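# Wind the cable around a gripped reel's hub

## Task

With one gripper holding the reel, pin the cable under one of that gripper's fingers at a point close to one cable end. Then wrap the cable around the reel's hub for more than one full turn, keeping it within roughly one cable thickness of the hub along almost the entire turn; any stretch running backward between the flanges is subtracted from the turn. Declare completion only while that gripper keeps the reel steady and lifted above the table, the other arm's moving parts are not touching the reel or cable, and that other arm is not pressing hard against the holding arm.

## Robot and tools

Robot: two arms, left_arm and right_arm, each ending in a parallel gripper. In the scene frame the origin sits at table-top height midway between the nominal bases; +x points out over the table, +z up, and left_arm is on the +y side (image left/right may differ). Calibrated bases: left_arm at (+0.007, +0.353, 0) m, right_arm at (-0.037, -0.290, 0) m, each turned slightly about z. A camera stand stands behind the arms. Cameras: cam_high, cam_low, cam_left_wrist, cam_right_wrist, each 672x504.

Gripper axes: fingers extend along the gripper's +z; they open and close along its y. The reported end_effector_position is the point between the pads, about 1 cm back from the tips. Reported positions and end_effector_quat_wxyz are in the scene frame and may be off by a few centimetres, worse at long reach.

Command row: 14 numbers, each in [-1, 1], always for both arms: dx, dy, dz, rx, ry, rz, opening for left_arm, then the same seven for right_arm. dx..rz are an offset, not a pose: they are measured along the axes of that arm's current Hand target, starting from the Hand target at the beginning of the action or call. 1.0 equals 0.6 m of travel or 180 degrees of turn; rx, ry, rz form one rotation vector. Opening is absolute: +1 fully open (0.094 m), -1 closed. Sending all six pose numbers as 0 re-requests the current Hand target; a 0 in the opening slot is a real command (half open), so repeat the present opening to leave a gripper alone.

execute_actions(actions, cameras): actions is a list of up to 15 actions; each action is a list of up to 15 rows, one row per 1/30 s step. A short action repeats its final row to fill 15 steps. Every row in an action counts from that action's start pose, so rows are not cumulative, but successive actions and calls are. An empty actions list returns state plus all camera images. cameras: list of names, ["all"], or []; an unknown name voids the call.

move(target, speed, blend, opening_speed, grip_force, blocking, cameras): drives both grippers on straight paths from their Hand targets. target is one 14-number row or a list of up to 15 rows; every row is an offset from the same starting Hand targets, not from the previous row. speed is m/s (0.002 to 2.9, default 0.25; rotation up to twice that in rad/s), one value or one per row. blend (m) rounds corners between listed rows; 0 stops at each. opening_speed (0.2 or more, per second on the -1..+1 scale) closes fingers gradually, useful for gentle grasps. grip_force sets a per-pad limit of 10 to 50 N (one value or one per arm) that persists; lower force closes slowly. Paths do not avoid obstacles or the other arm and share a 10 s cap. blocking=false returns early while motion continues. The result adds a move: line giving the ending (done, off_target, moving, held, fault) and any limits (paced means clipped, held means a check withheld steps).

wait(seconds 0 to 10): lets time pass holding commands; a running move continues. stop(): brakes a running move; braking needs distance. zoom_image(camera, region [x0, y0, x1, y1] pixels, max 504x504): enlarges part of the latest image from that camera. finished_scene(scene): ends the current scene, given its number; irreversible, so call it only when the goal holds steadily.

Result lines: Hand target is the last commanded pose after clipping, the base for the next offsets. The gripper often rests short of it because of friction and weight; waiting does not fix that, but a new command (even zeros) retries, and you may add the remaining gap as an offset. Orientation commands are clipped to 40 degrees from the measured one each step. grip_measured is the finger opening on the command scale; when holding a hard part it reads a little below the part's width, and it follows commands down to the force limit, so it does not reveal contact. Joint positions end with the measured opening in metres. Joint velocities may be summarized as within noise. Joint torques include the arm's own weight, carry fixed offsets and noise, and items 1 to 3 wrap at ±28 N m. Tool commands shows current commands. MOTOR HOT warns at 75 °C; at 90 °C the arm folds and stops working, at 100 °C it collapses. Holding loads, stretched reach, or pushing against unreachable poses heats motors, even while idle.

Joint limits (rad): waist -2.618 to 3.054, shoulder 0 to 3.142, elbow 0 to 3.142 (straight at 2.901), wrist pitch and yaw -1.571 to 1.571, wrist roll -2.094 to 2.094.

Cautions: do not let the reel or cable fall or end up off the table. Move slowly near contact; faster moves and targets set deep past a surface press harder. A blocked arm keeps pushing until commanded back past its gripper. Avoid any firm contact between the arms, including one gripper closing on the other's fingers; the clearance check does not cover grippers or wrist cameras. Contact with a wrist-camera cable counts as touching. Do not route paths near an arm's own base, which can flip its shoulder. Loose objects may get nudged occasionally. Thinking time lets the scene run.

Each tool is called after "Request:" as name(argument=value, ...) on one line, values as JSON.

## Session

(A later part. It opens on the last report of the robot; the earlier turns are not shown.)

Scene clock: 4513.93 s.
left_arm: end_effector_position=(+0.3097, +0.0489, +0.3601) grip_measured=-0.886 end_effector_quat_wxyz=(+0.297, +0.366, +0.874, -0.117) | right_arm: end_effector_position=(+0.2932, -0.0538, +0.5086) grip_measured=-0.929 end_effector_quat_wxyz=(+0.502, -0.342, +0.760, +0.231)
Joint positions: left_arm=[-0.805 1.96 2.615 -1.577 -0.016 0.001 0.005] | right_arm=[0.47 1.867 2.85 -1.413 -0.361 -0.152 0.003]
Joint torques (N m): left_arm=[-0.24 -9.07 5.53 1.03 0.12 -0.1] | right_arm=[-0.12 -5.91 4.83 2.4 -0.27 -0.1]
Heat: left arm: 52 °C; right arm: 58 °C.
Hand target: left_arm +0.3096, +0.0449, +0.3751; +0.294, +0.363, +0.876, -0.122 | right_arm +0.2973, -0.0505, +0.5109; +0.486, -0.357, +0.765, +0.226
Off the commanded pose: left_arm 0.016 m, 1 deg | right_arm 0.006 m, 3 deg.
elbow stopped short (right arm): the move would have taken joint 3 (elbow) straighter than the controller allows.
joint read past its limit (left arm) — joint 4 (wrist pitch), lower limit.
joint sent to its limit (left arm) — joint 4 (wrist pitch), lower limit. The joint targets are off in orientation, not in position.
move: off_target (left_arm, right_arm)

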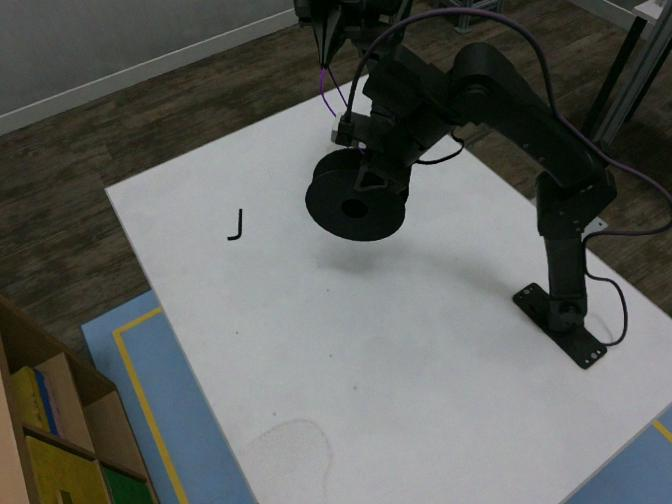

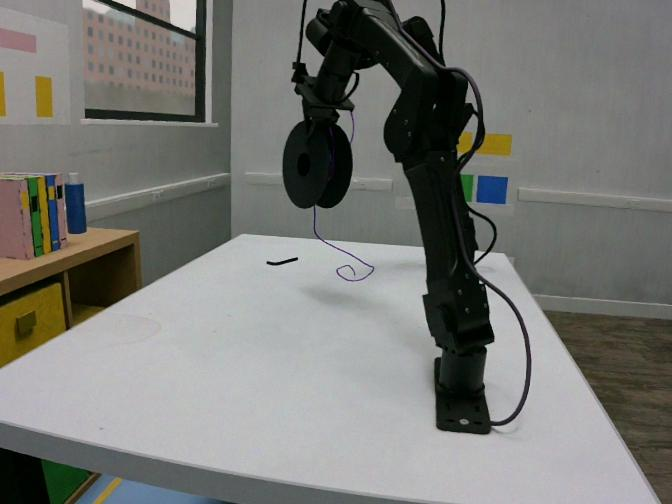

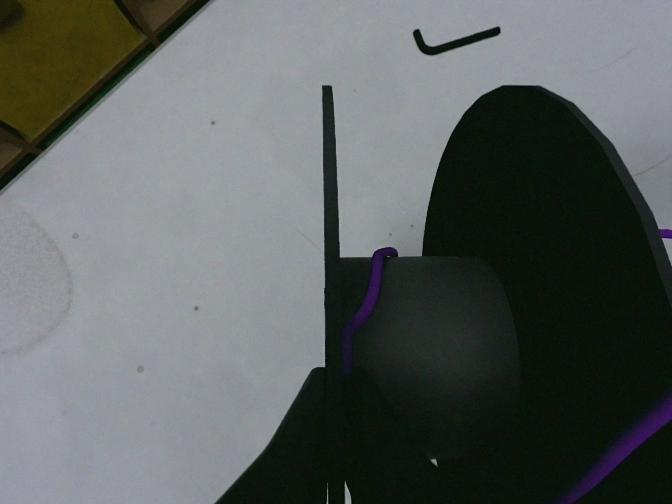

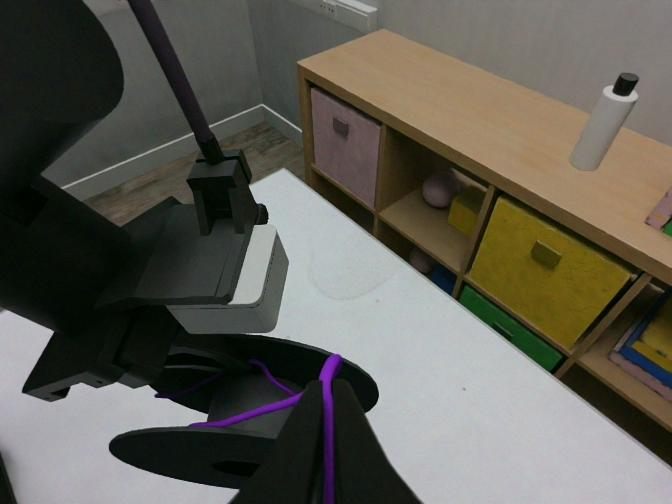

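Request:
move(target=[[0,0,0,0,0,0,-1,0.111,-0.157,0.116,0,0,0,-1],[0,0,0,0,0,0,-1,0.231,-0.178,0.215,0,0,0,-1]], speed=0.13, blend=[0.03,0], cameras=["all"])

Scene clock: 4528.23 s.
left_arm: end_effector_position=(+0.3097, +0.0489, +0.3601) grip_measured=-0.886 end_effector_quat_wxyz=(+0.297, +0.366, +0.874, -0.117) | right_arm: end_effector_position=(+0.4239, -0.0749, +0.3124) grip_measured=-0.929 end_effector_quat_wxyz=(+0.466, -0.350, +0.781, +0.226)
Joint positions: left_arm=[-0.805 1.96 2.615 -1.577 -0.016 0.001 0.005] | right_arm=[0.259 1.74 1.721 -0.554 -0.545 -0.292 0.003]
Joint torques (N m): left_arm=[-0.31 -9.07 5.52 1.03 0.11 -0.1] | right_arm=[0.06 -12.92 6.3 2.29 -0.35 -0.04]
Heat: left arm: 52 °C; right arm: 59 °C.
Hand target: left_arm +0.3096, +0.0449, +0.3751; +0.294, +0.363, +0.876, -0.122 | right_arm +0.4162, -0.0750, +0.3305; +0.486, -0.357, +0.765, +0.226
Off the commanded pose: left_arm 0.016 m, 1 deg | right_arm 0.020 m, 3 deg.
joint read past its limit (left arm) — joint 4 (wrist pitch), lower limit.
joint sent to its limit (left arm) — joint 4 (wrist pitch), lower limit. The joint targets are off in orientation, not in position.
move: off_target (left_arm, right_arm)

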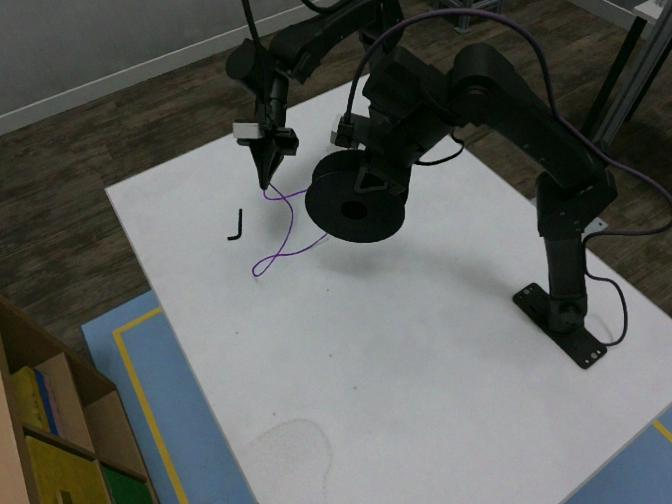

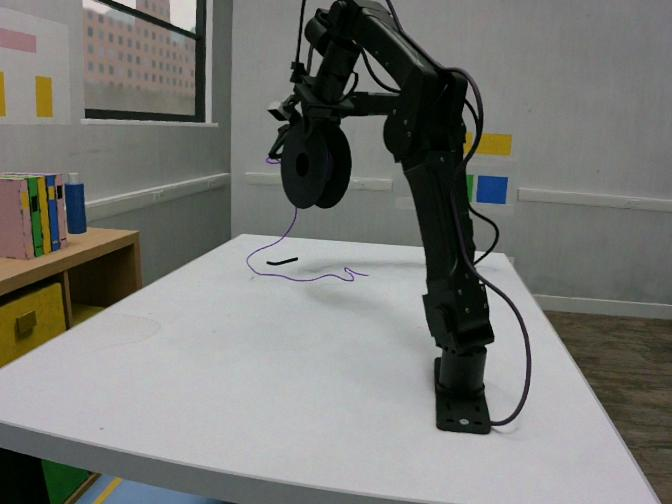

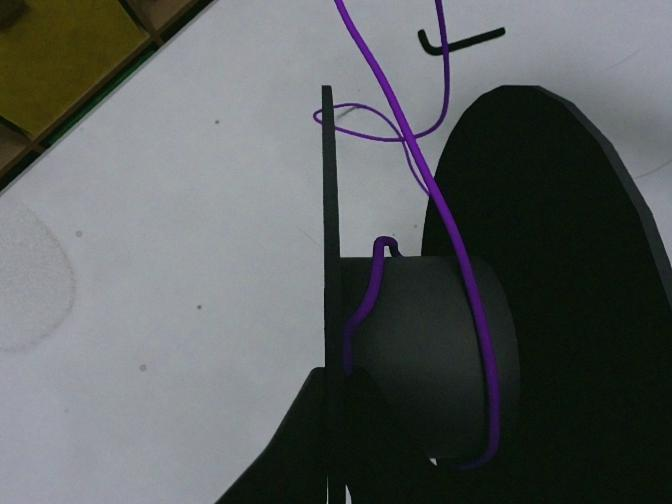

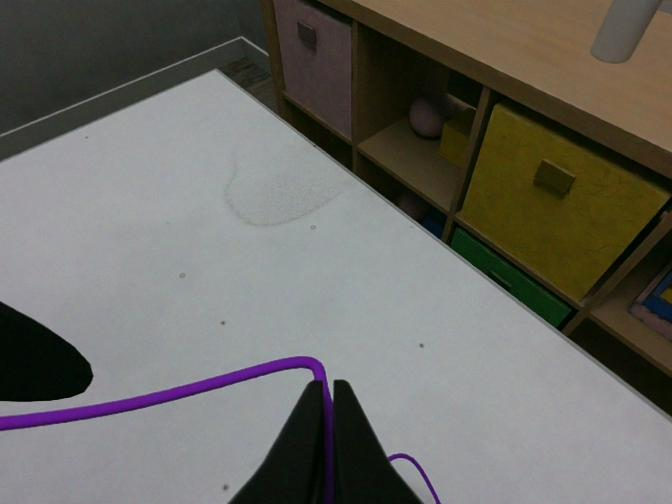

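Request:
move(target=[[0,0,0,0,0,0,-1,0.173,0.002,0.0625,0,0,0,-1],[0,0,0,0,0,0,-1,0.277,0.104,0.0957,0,0,0,-1]], speed=0.13, blend=[0.03,0], cameras=["all"])

Scene clock: 4548.33 s.
left_arm: end_effector_position=(+0.3098, +0.0489, +0.3601) grip_measured=-0.886 end_effector_quat_wxyz=(+0.297, +0.366, +0.874, -0.117) | right_arm: end_effector_position=(+0.3599, -0.0399, +0.1699) grip_measured=-0.929 end_effector_quat_wxyz=(+0.503, -0.370, +0.744, +0.238)
Joint positions: left_arm=[-0.805 1.96 2.615 -1.577 -0.016 0.001 0.005] | right_arm=[0.392 1.6 0.893 0.263 -0.478 -0.235 0.003]
Joint torques (N m): left_arm=[-0.24 -9.09 5.5 1.03 0.11 -0.1] | right_arm=[-0.32 -8.85 4.93 1.84 0.24 0.08]
Heat: left arm: 51 °C; right arm: 58 °C.
Hand target: left_arm +0.3096, +0.0449, +0.3751; +0.294, +0.363, +0.876, -0.122 | right_arm +0.3564, -0.0493, +0.1557; +0.486, -0.357, +0.765, +0.226
Off the commanded pose: left_arm 0.016 m, 1 deg | right_arm 0.017 m, 4 deg.
joint read past its limit (left arm) — joint 4 (wrist pitch), lower limit.
joint sent to its limit (left arm) — joint 4 (wrist pitch), lower limit. The joint targets are off in orientation, not in position.
move: off_target (left_arm, right_arm)

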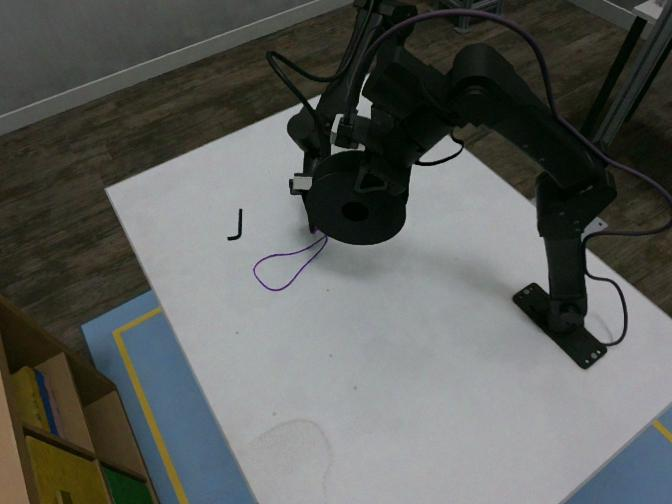

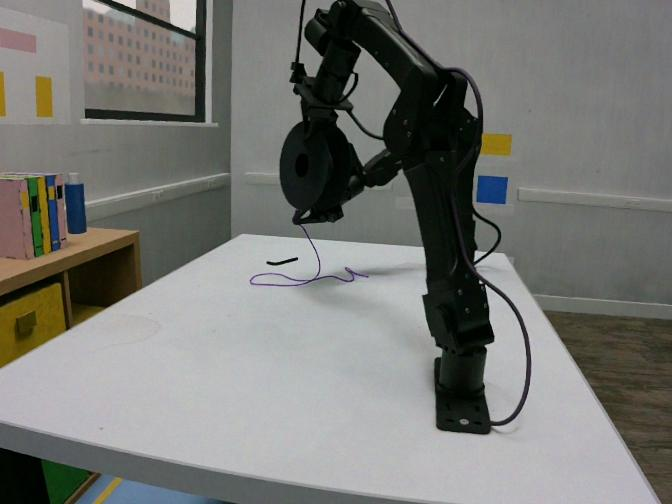

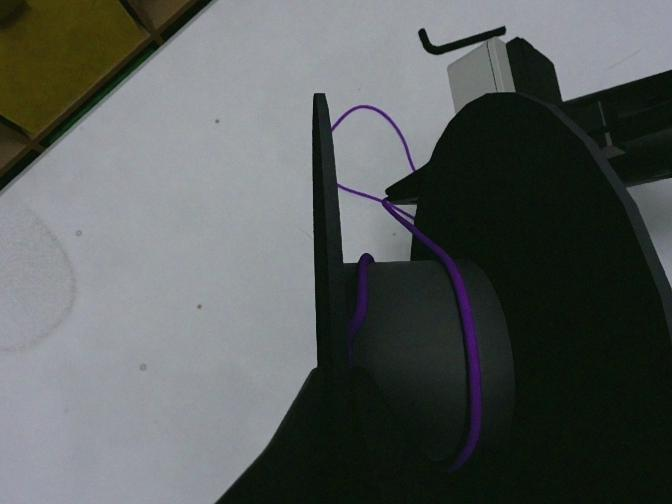

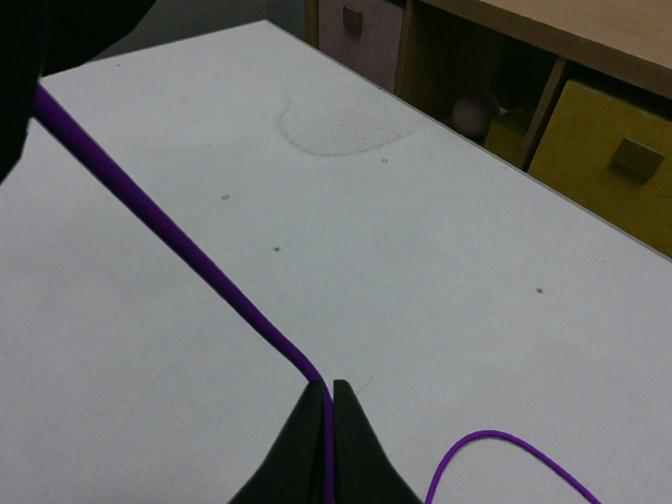

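Request:
move(target=[0,0,0,0,0,0,-1,0.033,0.101,0.009,0,0,0,-1], speed=0.08, cameras=["all"])

Scene clock: 4571.17 s.
left_arm: end_effector_position=(+0.3098, +0.0489, +0.3601) grip_measured=-0.886 end_effector_quat_wxyz=(+0.297, +0.366, +0.874, -0.117) | right_arm: end_effector_position=(+0.3168, -0.0057, +0.1537) grip_measured=-0.929 end_effector_quat_wxyz=(+0.513, -0.361, +0.743, +0.232)
Joint positions: left_arm=[-0.805 1.96 2.615 -1.577 -0.016 0.001 0.005] | right_arm=[0.568 1.545 0.737 0.416 -0.296 -0.148 0.003]
Joint torques (N m): left_arm=[-0.25 -9.1 5.5 1.02 0.12 -0.09] | right_arm=[0.28 -8.24 4.56 1.75 0.07 0.1]
Heat: left arm: 50 °C; right arm: 56 °C.
Hand target: left_arm +0.3096, +0.0449, +0.3751; +0.294, +0.363, +0.876, -0.122 | right_arm +0.3077, -0.0131, +0.1355; +0.486, -0.357, +0.765, +0.226
Off the commanded pose: left_arm 0.016 m, 1 deg | right_arm 0.022 m, 4 deg.
joint read past its limit (left arm) — joint 4 (wrist pitch), lower limit.
joint sent to its limit (left arm) — joint 4 (wrist pitch), lower limit. The joint targets are off in orientation, not in position.
move: off_target (left_arm, right_arm)

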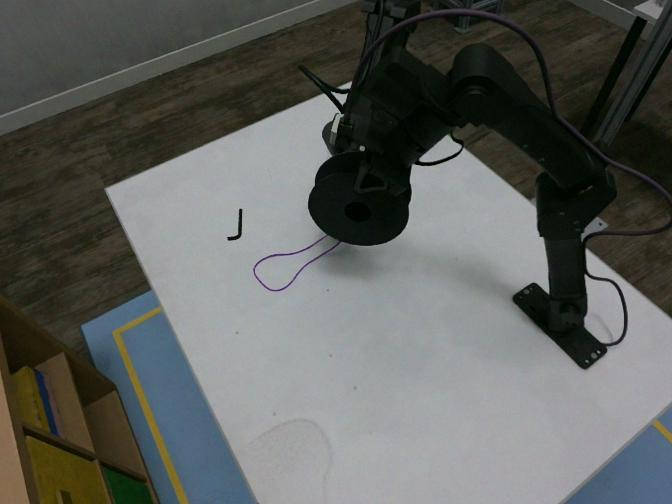

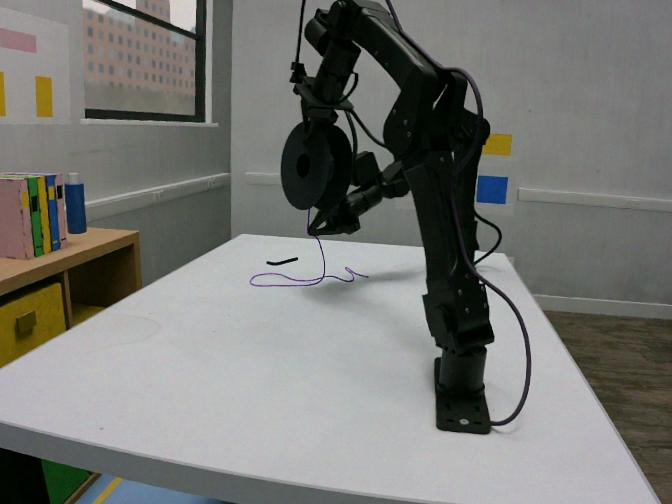

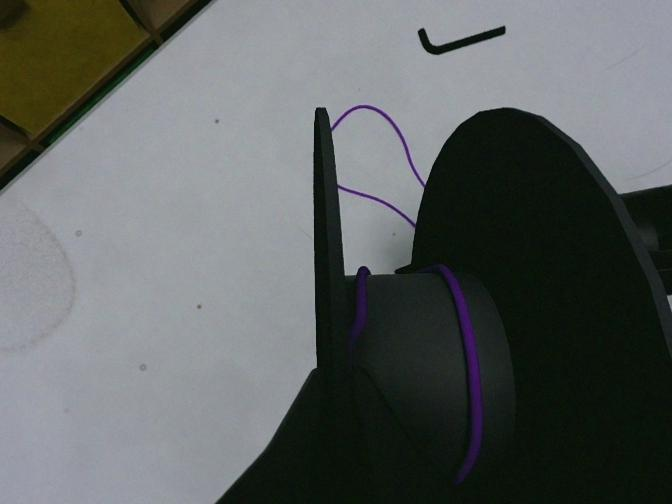

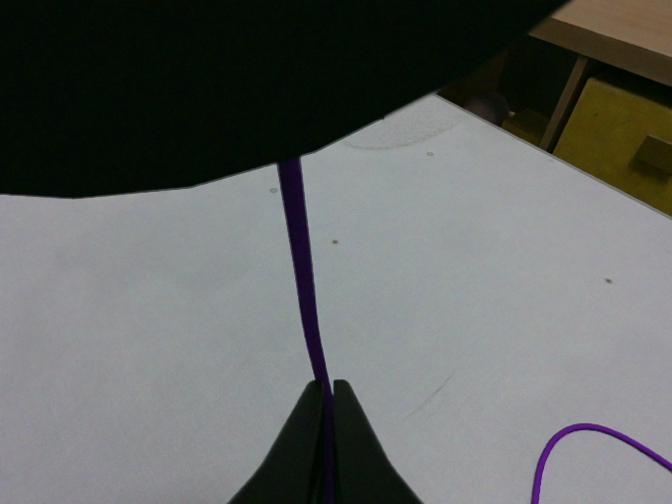

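Request:
move(target=[0,0,0,0,0,0,-1,0,0,0,0,0,0,-0.5], speed=0.08, opening_speed=0.2, cameras=["all"])

Scene clock: 4584.30 s.
left_arm: end_effector_position=(+0.3097, +0.0488, +0.3601) grip_measured=-0.886 end_effector_quat_wxyz=(+0.297, +0.366, +0.874, -0.117) | right_arm: end_effector_position=(+0.3118, -0.0111, +0.1378) grip_measured=-0.502 end_effector_quat_wxyz=(+0.491, -0.361, +0.760, +0.225)
Joint positions: left_arm=[-0.805 1.96 2.615 -1.577 -0.016 0.001 0.005] | right_arm=[0.568 1.545 0.721 0.375 -0.284 -0.148 0.023]
Joint torques (N m): left_arm=[-0.21 -9.07 5.52 1.03 0.12 -0.09] | right_arm=[0.24 -8.2 5.67 2.15 -0.07 0.11]
Heat: left arm: 50 °C; right arm: 55 °C.
Hand target: left_arm +0.3096, +0.0450, +0.3751; +0.294, +0.363, +0.876, -0.122 | right_arm +0.3077, -0.0131, +0.1354; +0.486, -0.357, +0.765, +0.226
Off the commanded pose: left_arm 0.016 m, 1 deg | right_arm 0.005 m, 1 deg.
joint read past its limit (left arm) — joint 4 (wrist pitch), lower limit.
joint sent to its limit (left arm) — joint 4 (wrist pitch), lower limit. The joint targets are off in orientation, not in position.
move: off_target (left_arm)

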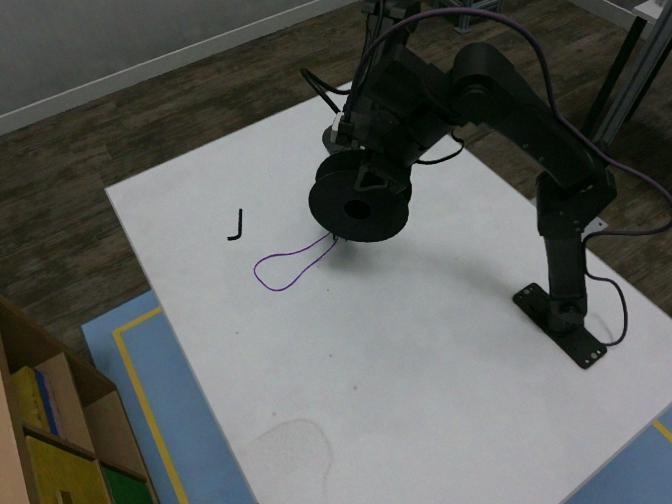

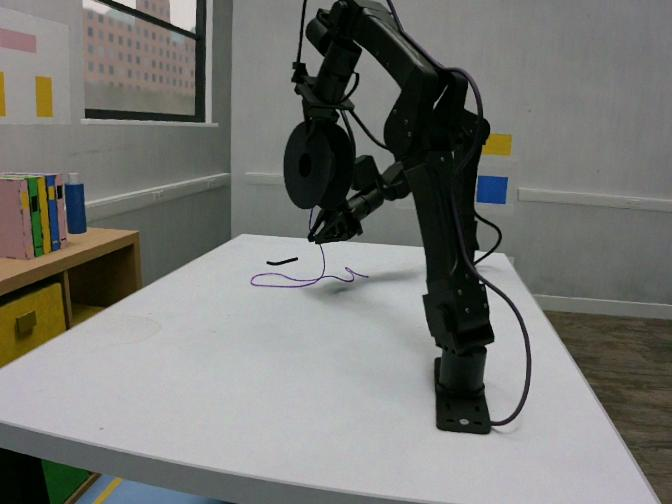

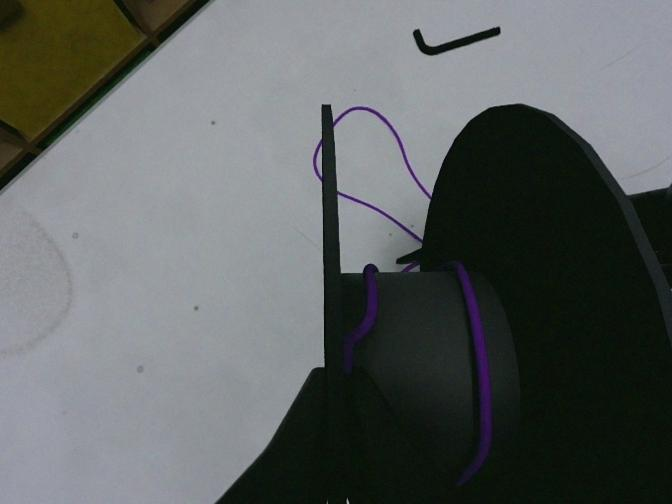

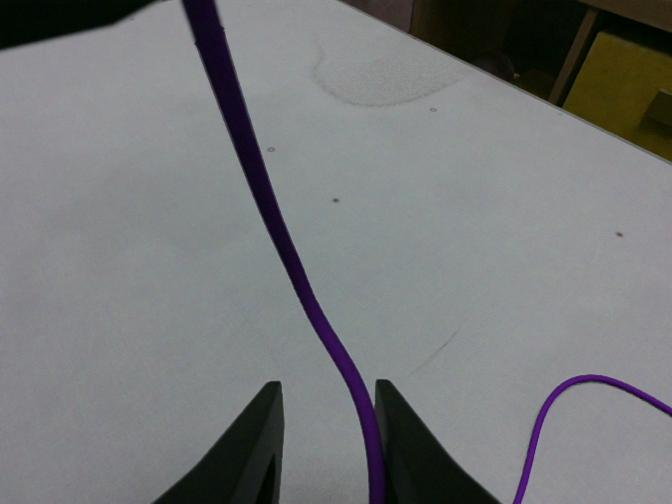

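Request:
move(target=[0,0,0,0,0,0,-1,0,-0.01,-0.25,0,0,0,-0.5], speed=0.1, cameras=["all"])

Scene clock: 4591.30 s.
left_arm: end_effector_position=(+0.3097, +0.0488, +0.3601) grip_measured=-0.886 end_effector_quat_wxyz=(+0.297, +0.366, +0.874, -0.117) | right_arm: end_effector_position=(+0.2290, -0.1208, +0.1975) grip_measured=-0.502 end_effector_quat_wxyz=(+0.485, -0.349, +0.770, +0.224)
Joint positions: left_arm=[-0.805 1.96 2.615 -1.577 -0.016 0.001 0.005] | right_arm=[0.282 0.884 0.593 -0.228 -0.524 -0.271 0.023]
Joint torques (N m): left_arm=[-0.21 -9.07 5.5 1.03 0.12 -0.09] | right_arm=[-0.4 -3.17 7.45 1.97 -0.35 -0.17]
Heat: left arm: 49 °C; right arm: 55 °C.
Hand target: left_arm +0.3096, +0.0450, +0.3751; +0.294, +0.363, +0.876, -0.122 | right_arm +0.2250, -0.1208, +0.1995; +0.486, -0.357, +0.765, +0.226
Off the commanded pose: left_arm 0.016 m, 1 deg | right_arm 0.004 m, 1 deg.
joint read past its limit (left arm) — joint 4 (wrist pitch), lower limit.
joint sent to its limit (left arm) — joint 4 (wrist pitch), lower limit. The joint targets are off in orientation, not in position.
move: off_target (left_arm)

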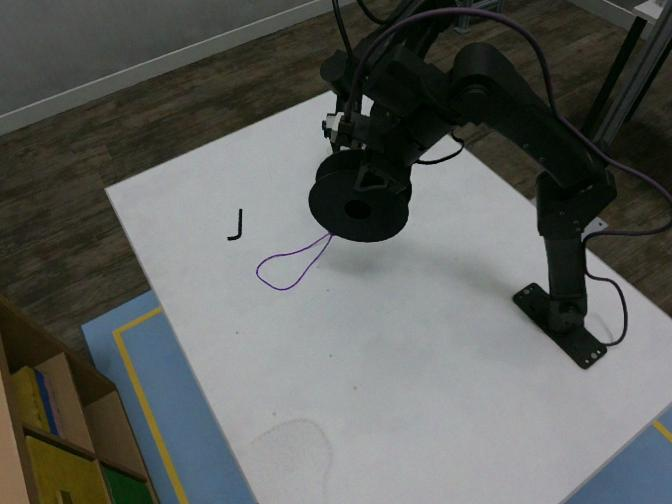

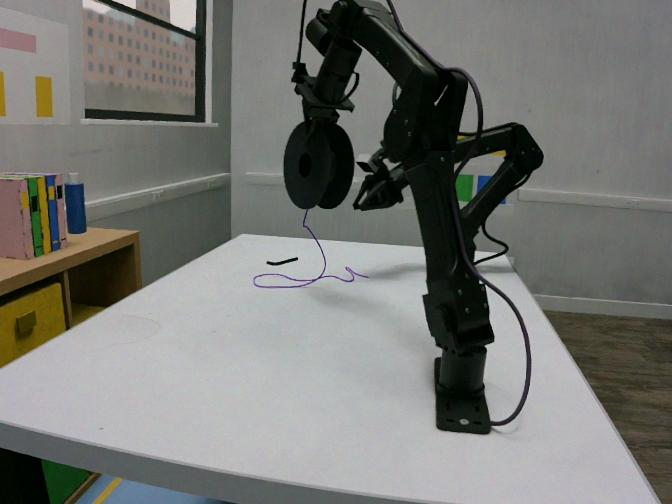

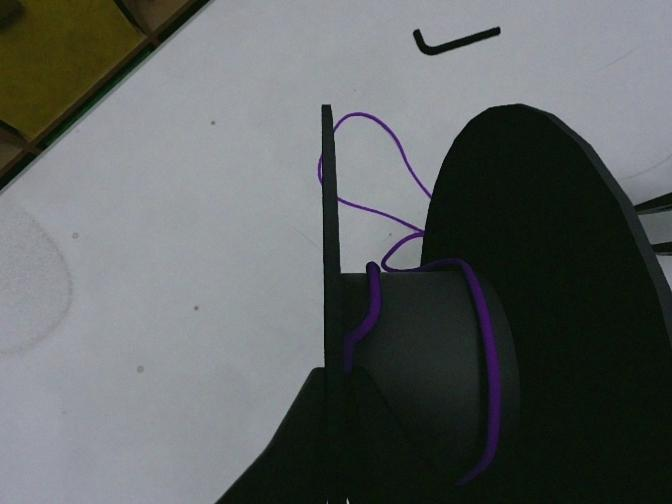

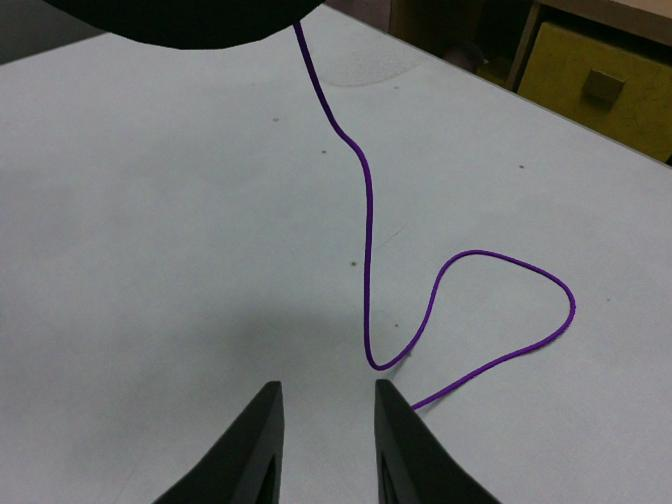

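Look closely at the wrap.

Request:
zoom_image(camera="cam_left_wrist", region=[320, 200, 540, 500])

Request:
zoom_image(camera="cam_low", region=[270, 110, 370, 220])

Scaled by 1.680.

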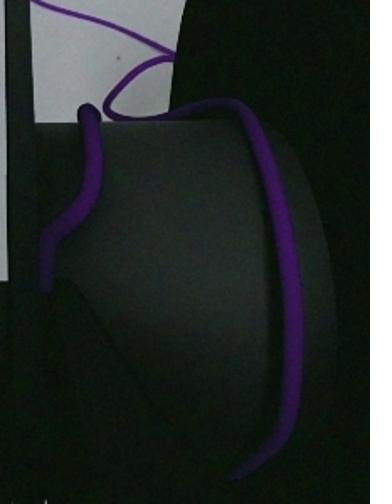

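Scaled by 4.582.

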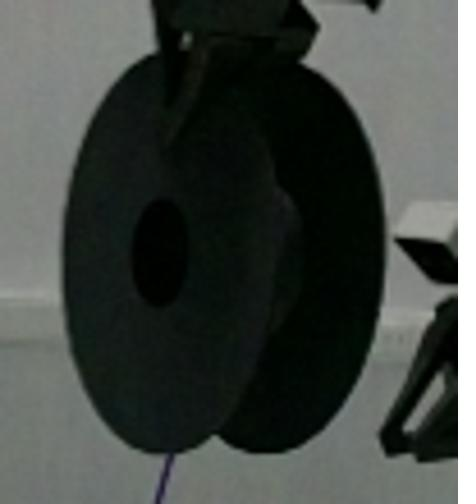

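Request:
move(target=[0,0,0,0.1,0,0.133,-1,0,-0.05,-0.2,0,0,0,-0.5], speed=0.15, cameras=["all"])

Request:
zoom_image(camera="cam_low", region=[270, 110, 370, 220])

Scene clock: 4642.33 s.
left_arm: end_effector_position=(+0.3086, +0.0510, +0.3689) grip_measured=-0.886 end_effector_quat_wxyz=(+0.302, +0.554, +0.753, -0.187) | right_arm: end_effector_position=(+0.1787, -0.2257, +0.2399) grip_measured=-0.502 end_effector_quat_wxyz=(+0.474, -0.351, +0.777, +0.221)
Joint positions: left_arm=[-0.65 1.96 2.615 -1.577 0.352 0.507 0.005] | right_arm=[-0.481 0.885 0.897 -1.177 -1.056 -1.1 0.023]
Joint torques (N m): left_arm=[0.44 -8.01 4.07 1 0.63 0.09] | right_arm=[-0.51 -0.7 8.5 0.89 -1 -0.23]
Heat: left arm: 48 °C; right arm: 54 °C.
Hand target: left_arm +0.3096, +0.0449, +0.3751; +0.253, +0.577, +0.752, -0.193 | right_arm +0.1782, -0.2233, +0.2505; +0.486, -0.357, +0.765, +0.226
Off the commanded pose: left_arm 0.009 m, 6 deg | right_arm 0.011 m, 2 deg.
joint read past its limit (left arm) — joint 4 (wrist pitch), lower limit.
joint sent to its limit (left arm) — joint 4 (wrist pitch), lower limit. The joint targets are off in orientation, not in position.
move: off_target (left_arm, right_arm)

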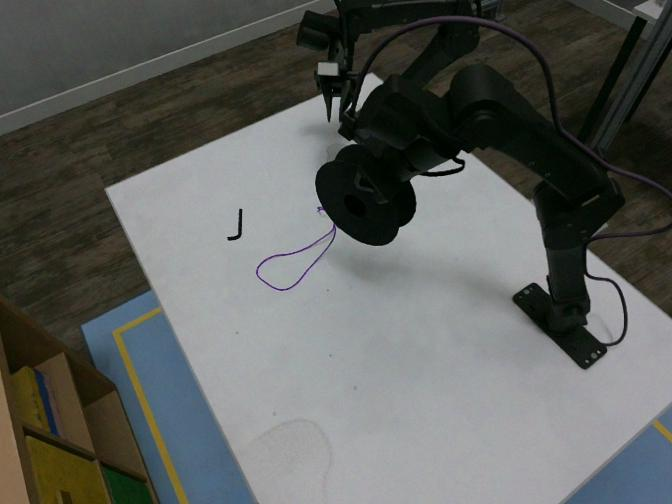

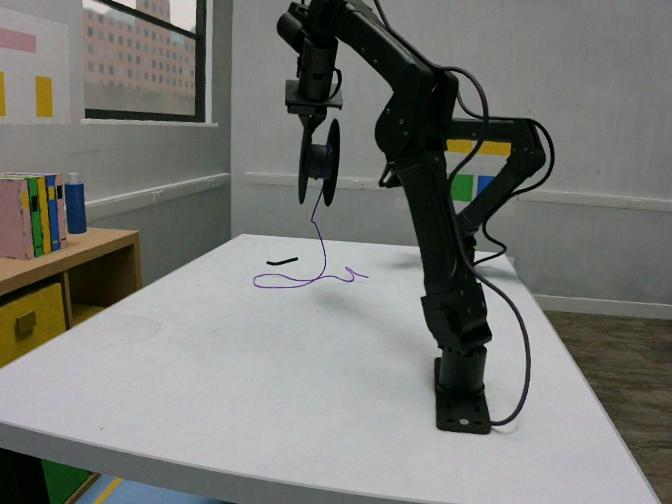

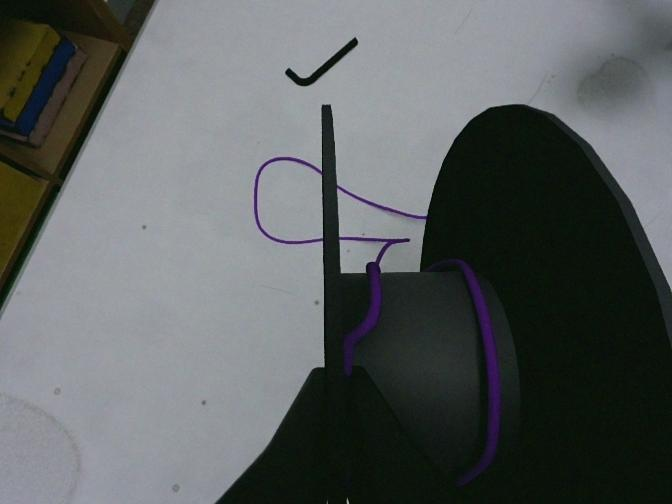

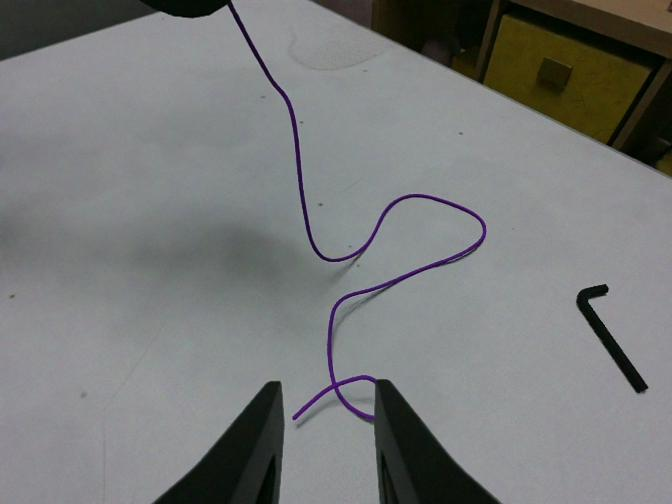

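Scaled by 4.582.

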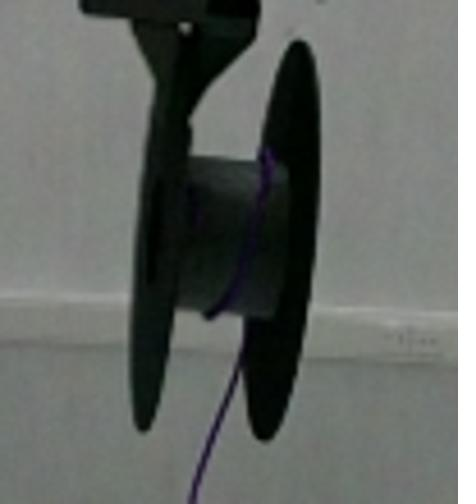

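Request:
finished_scene(scene=1)

The scene is finished: the task was done.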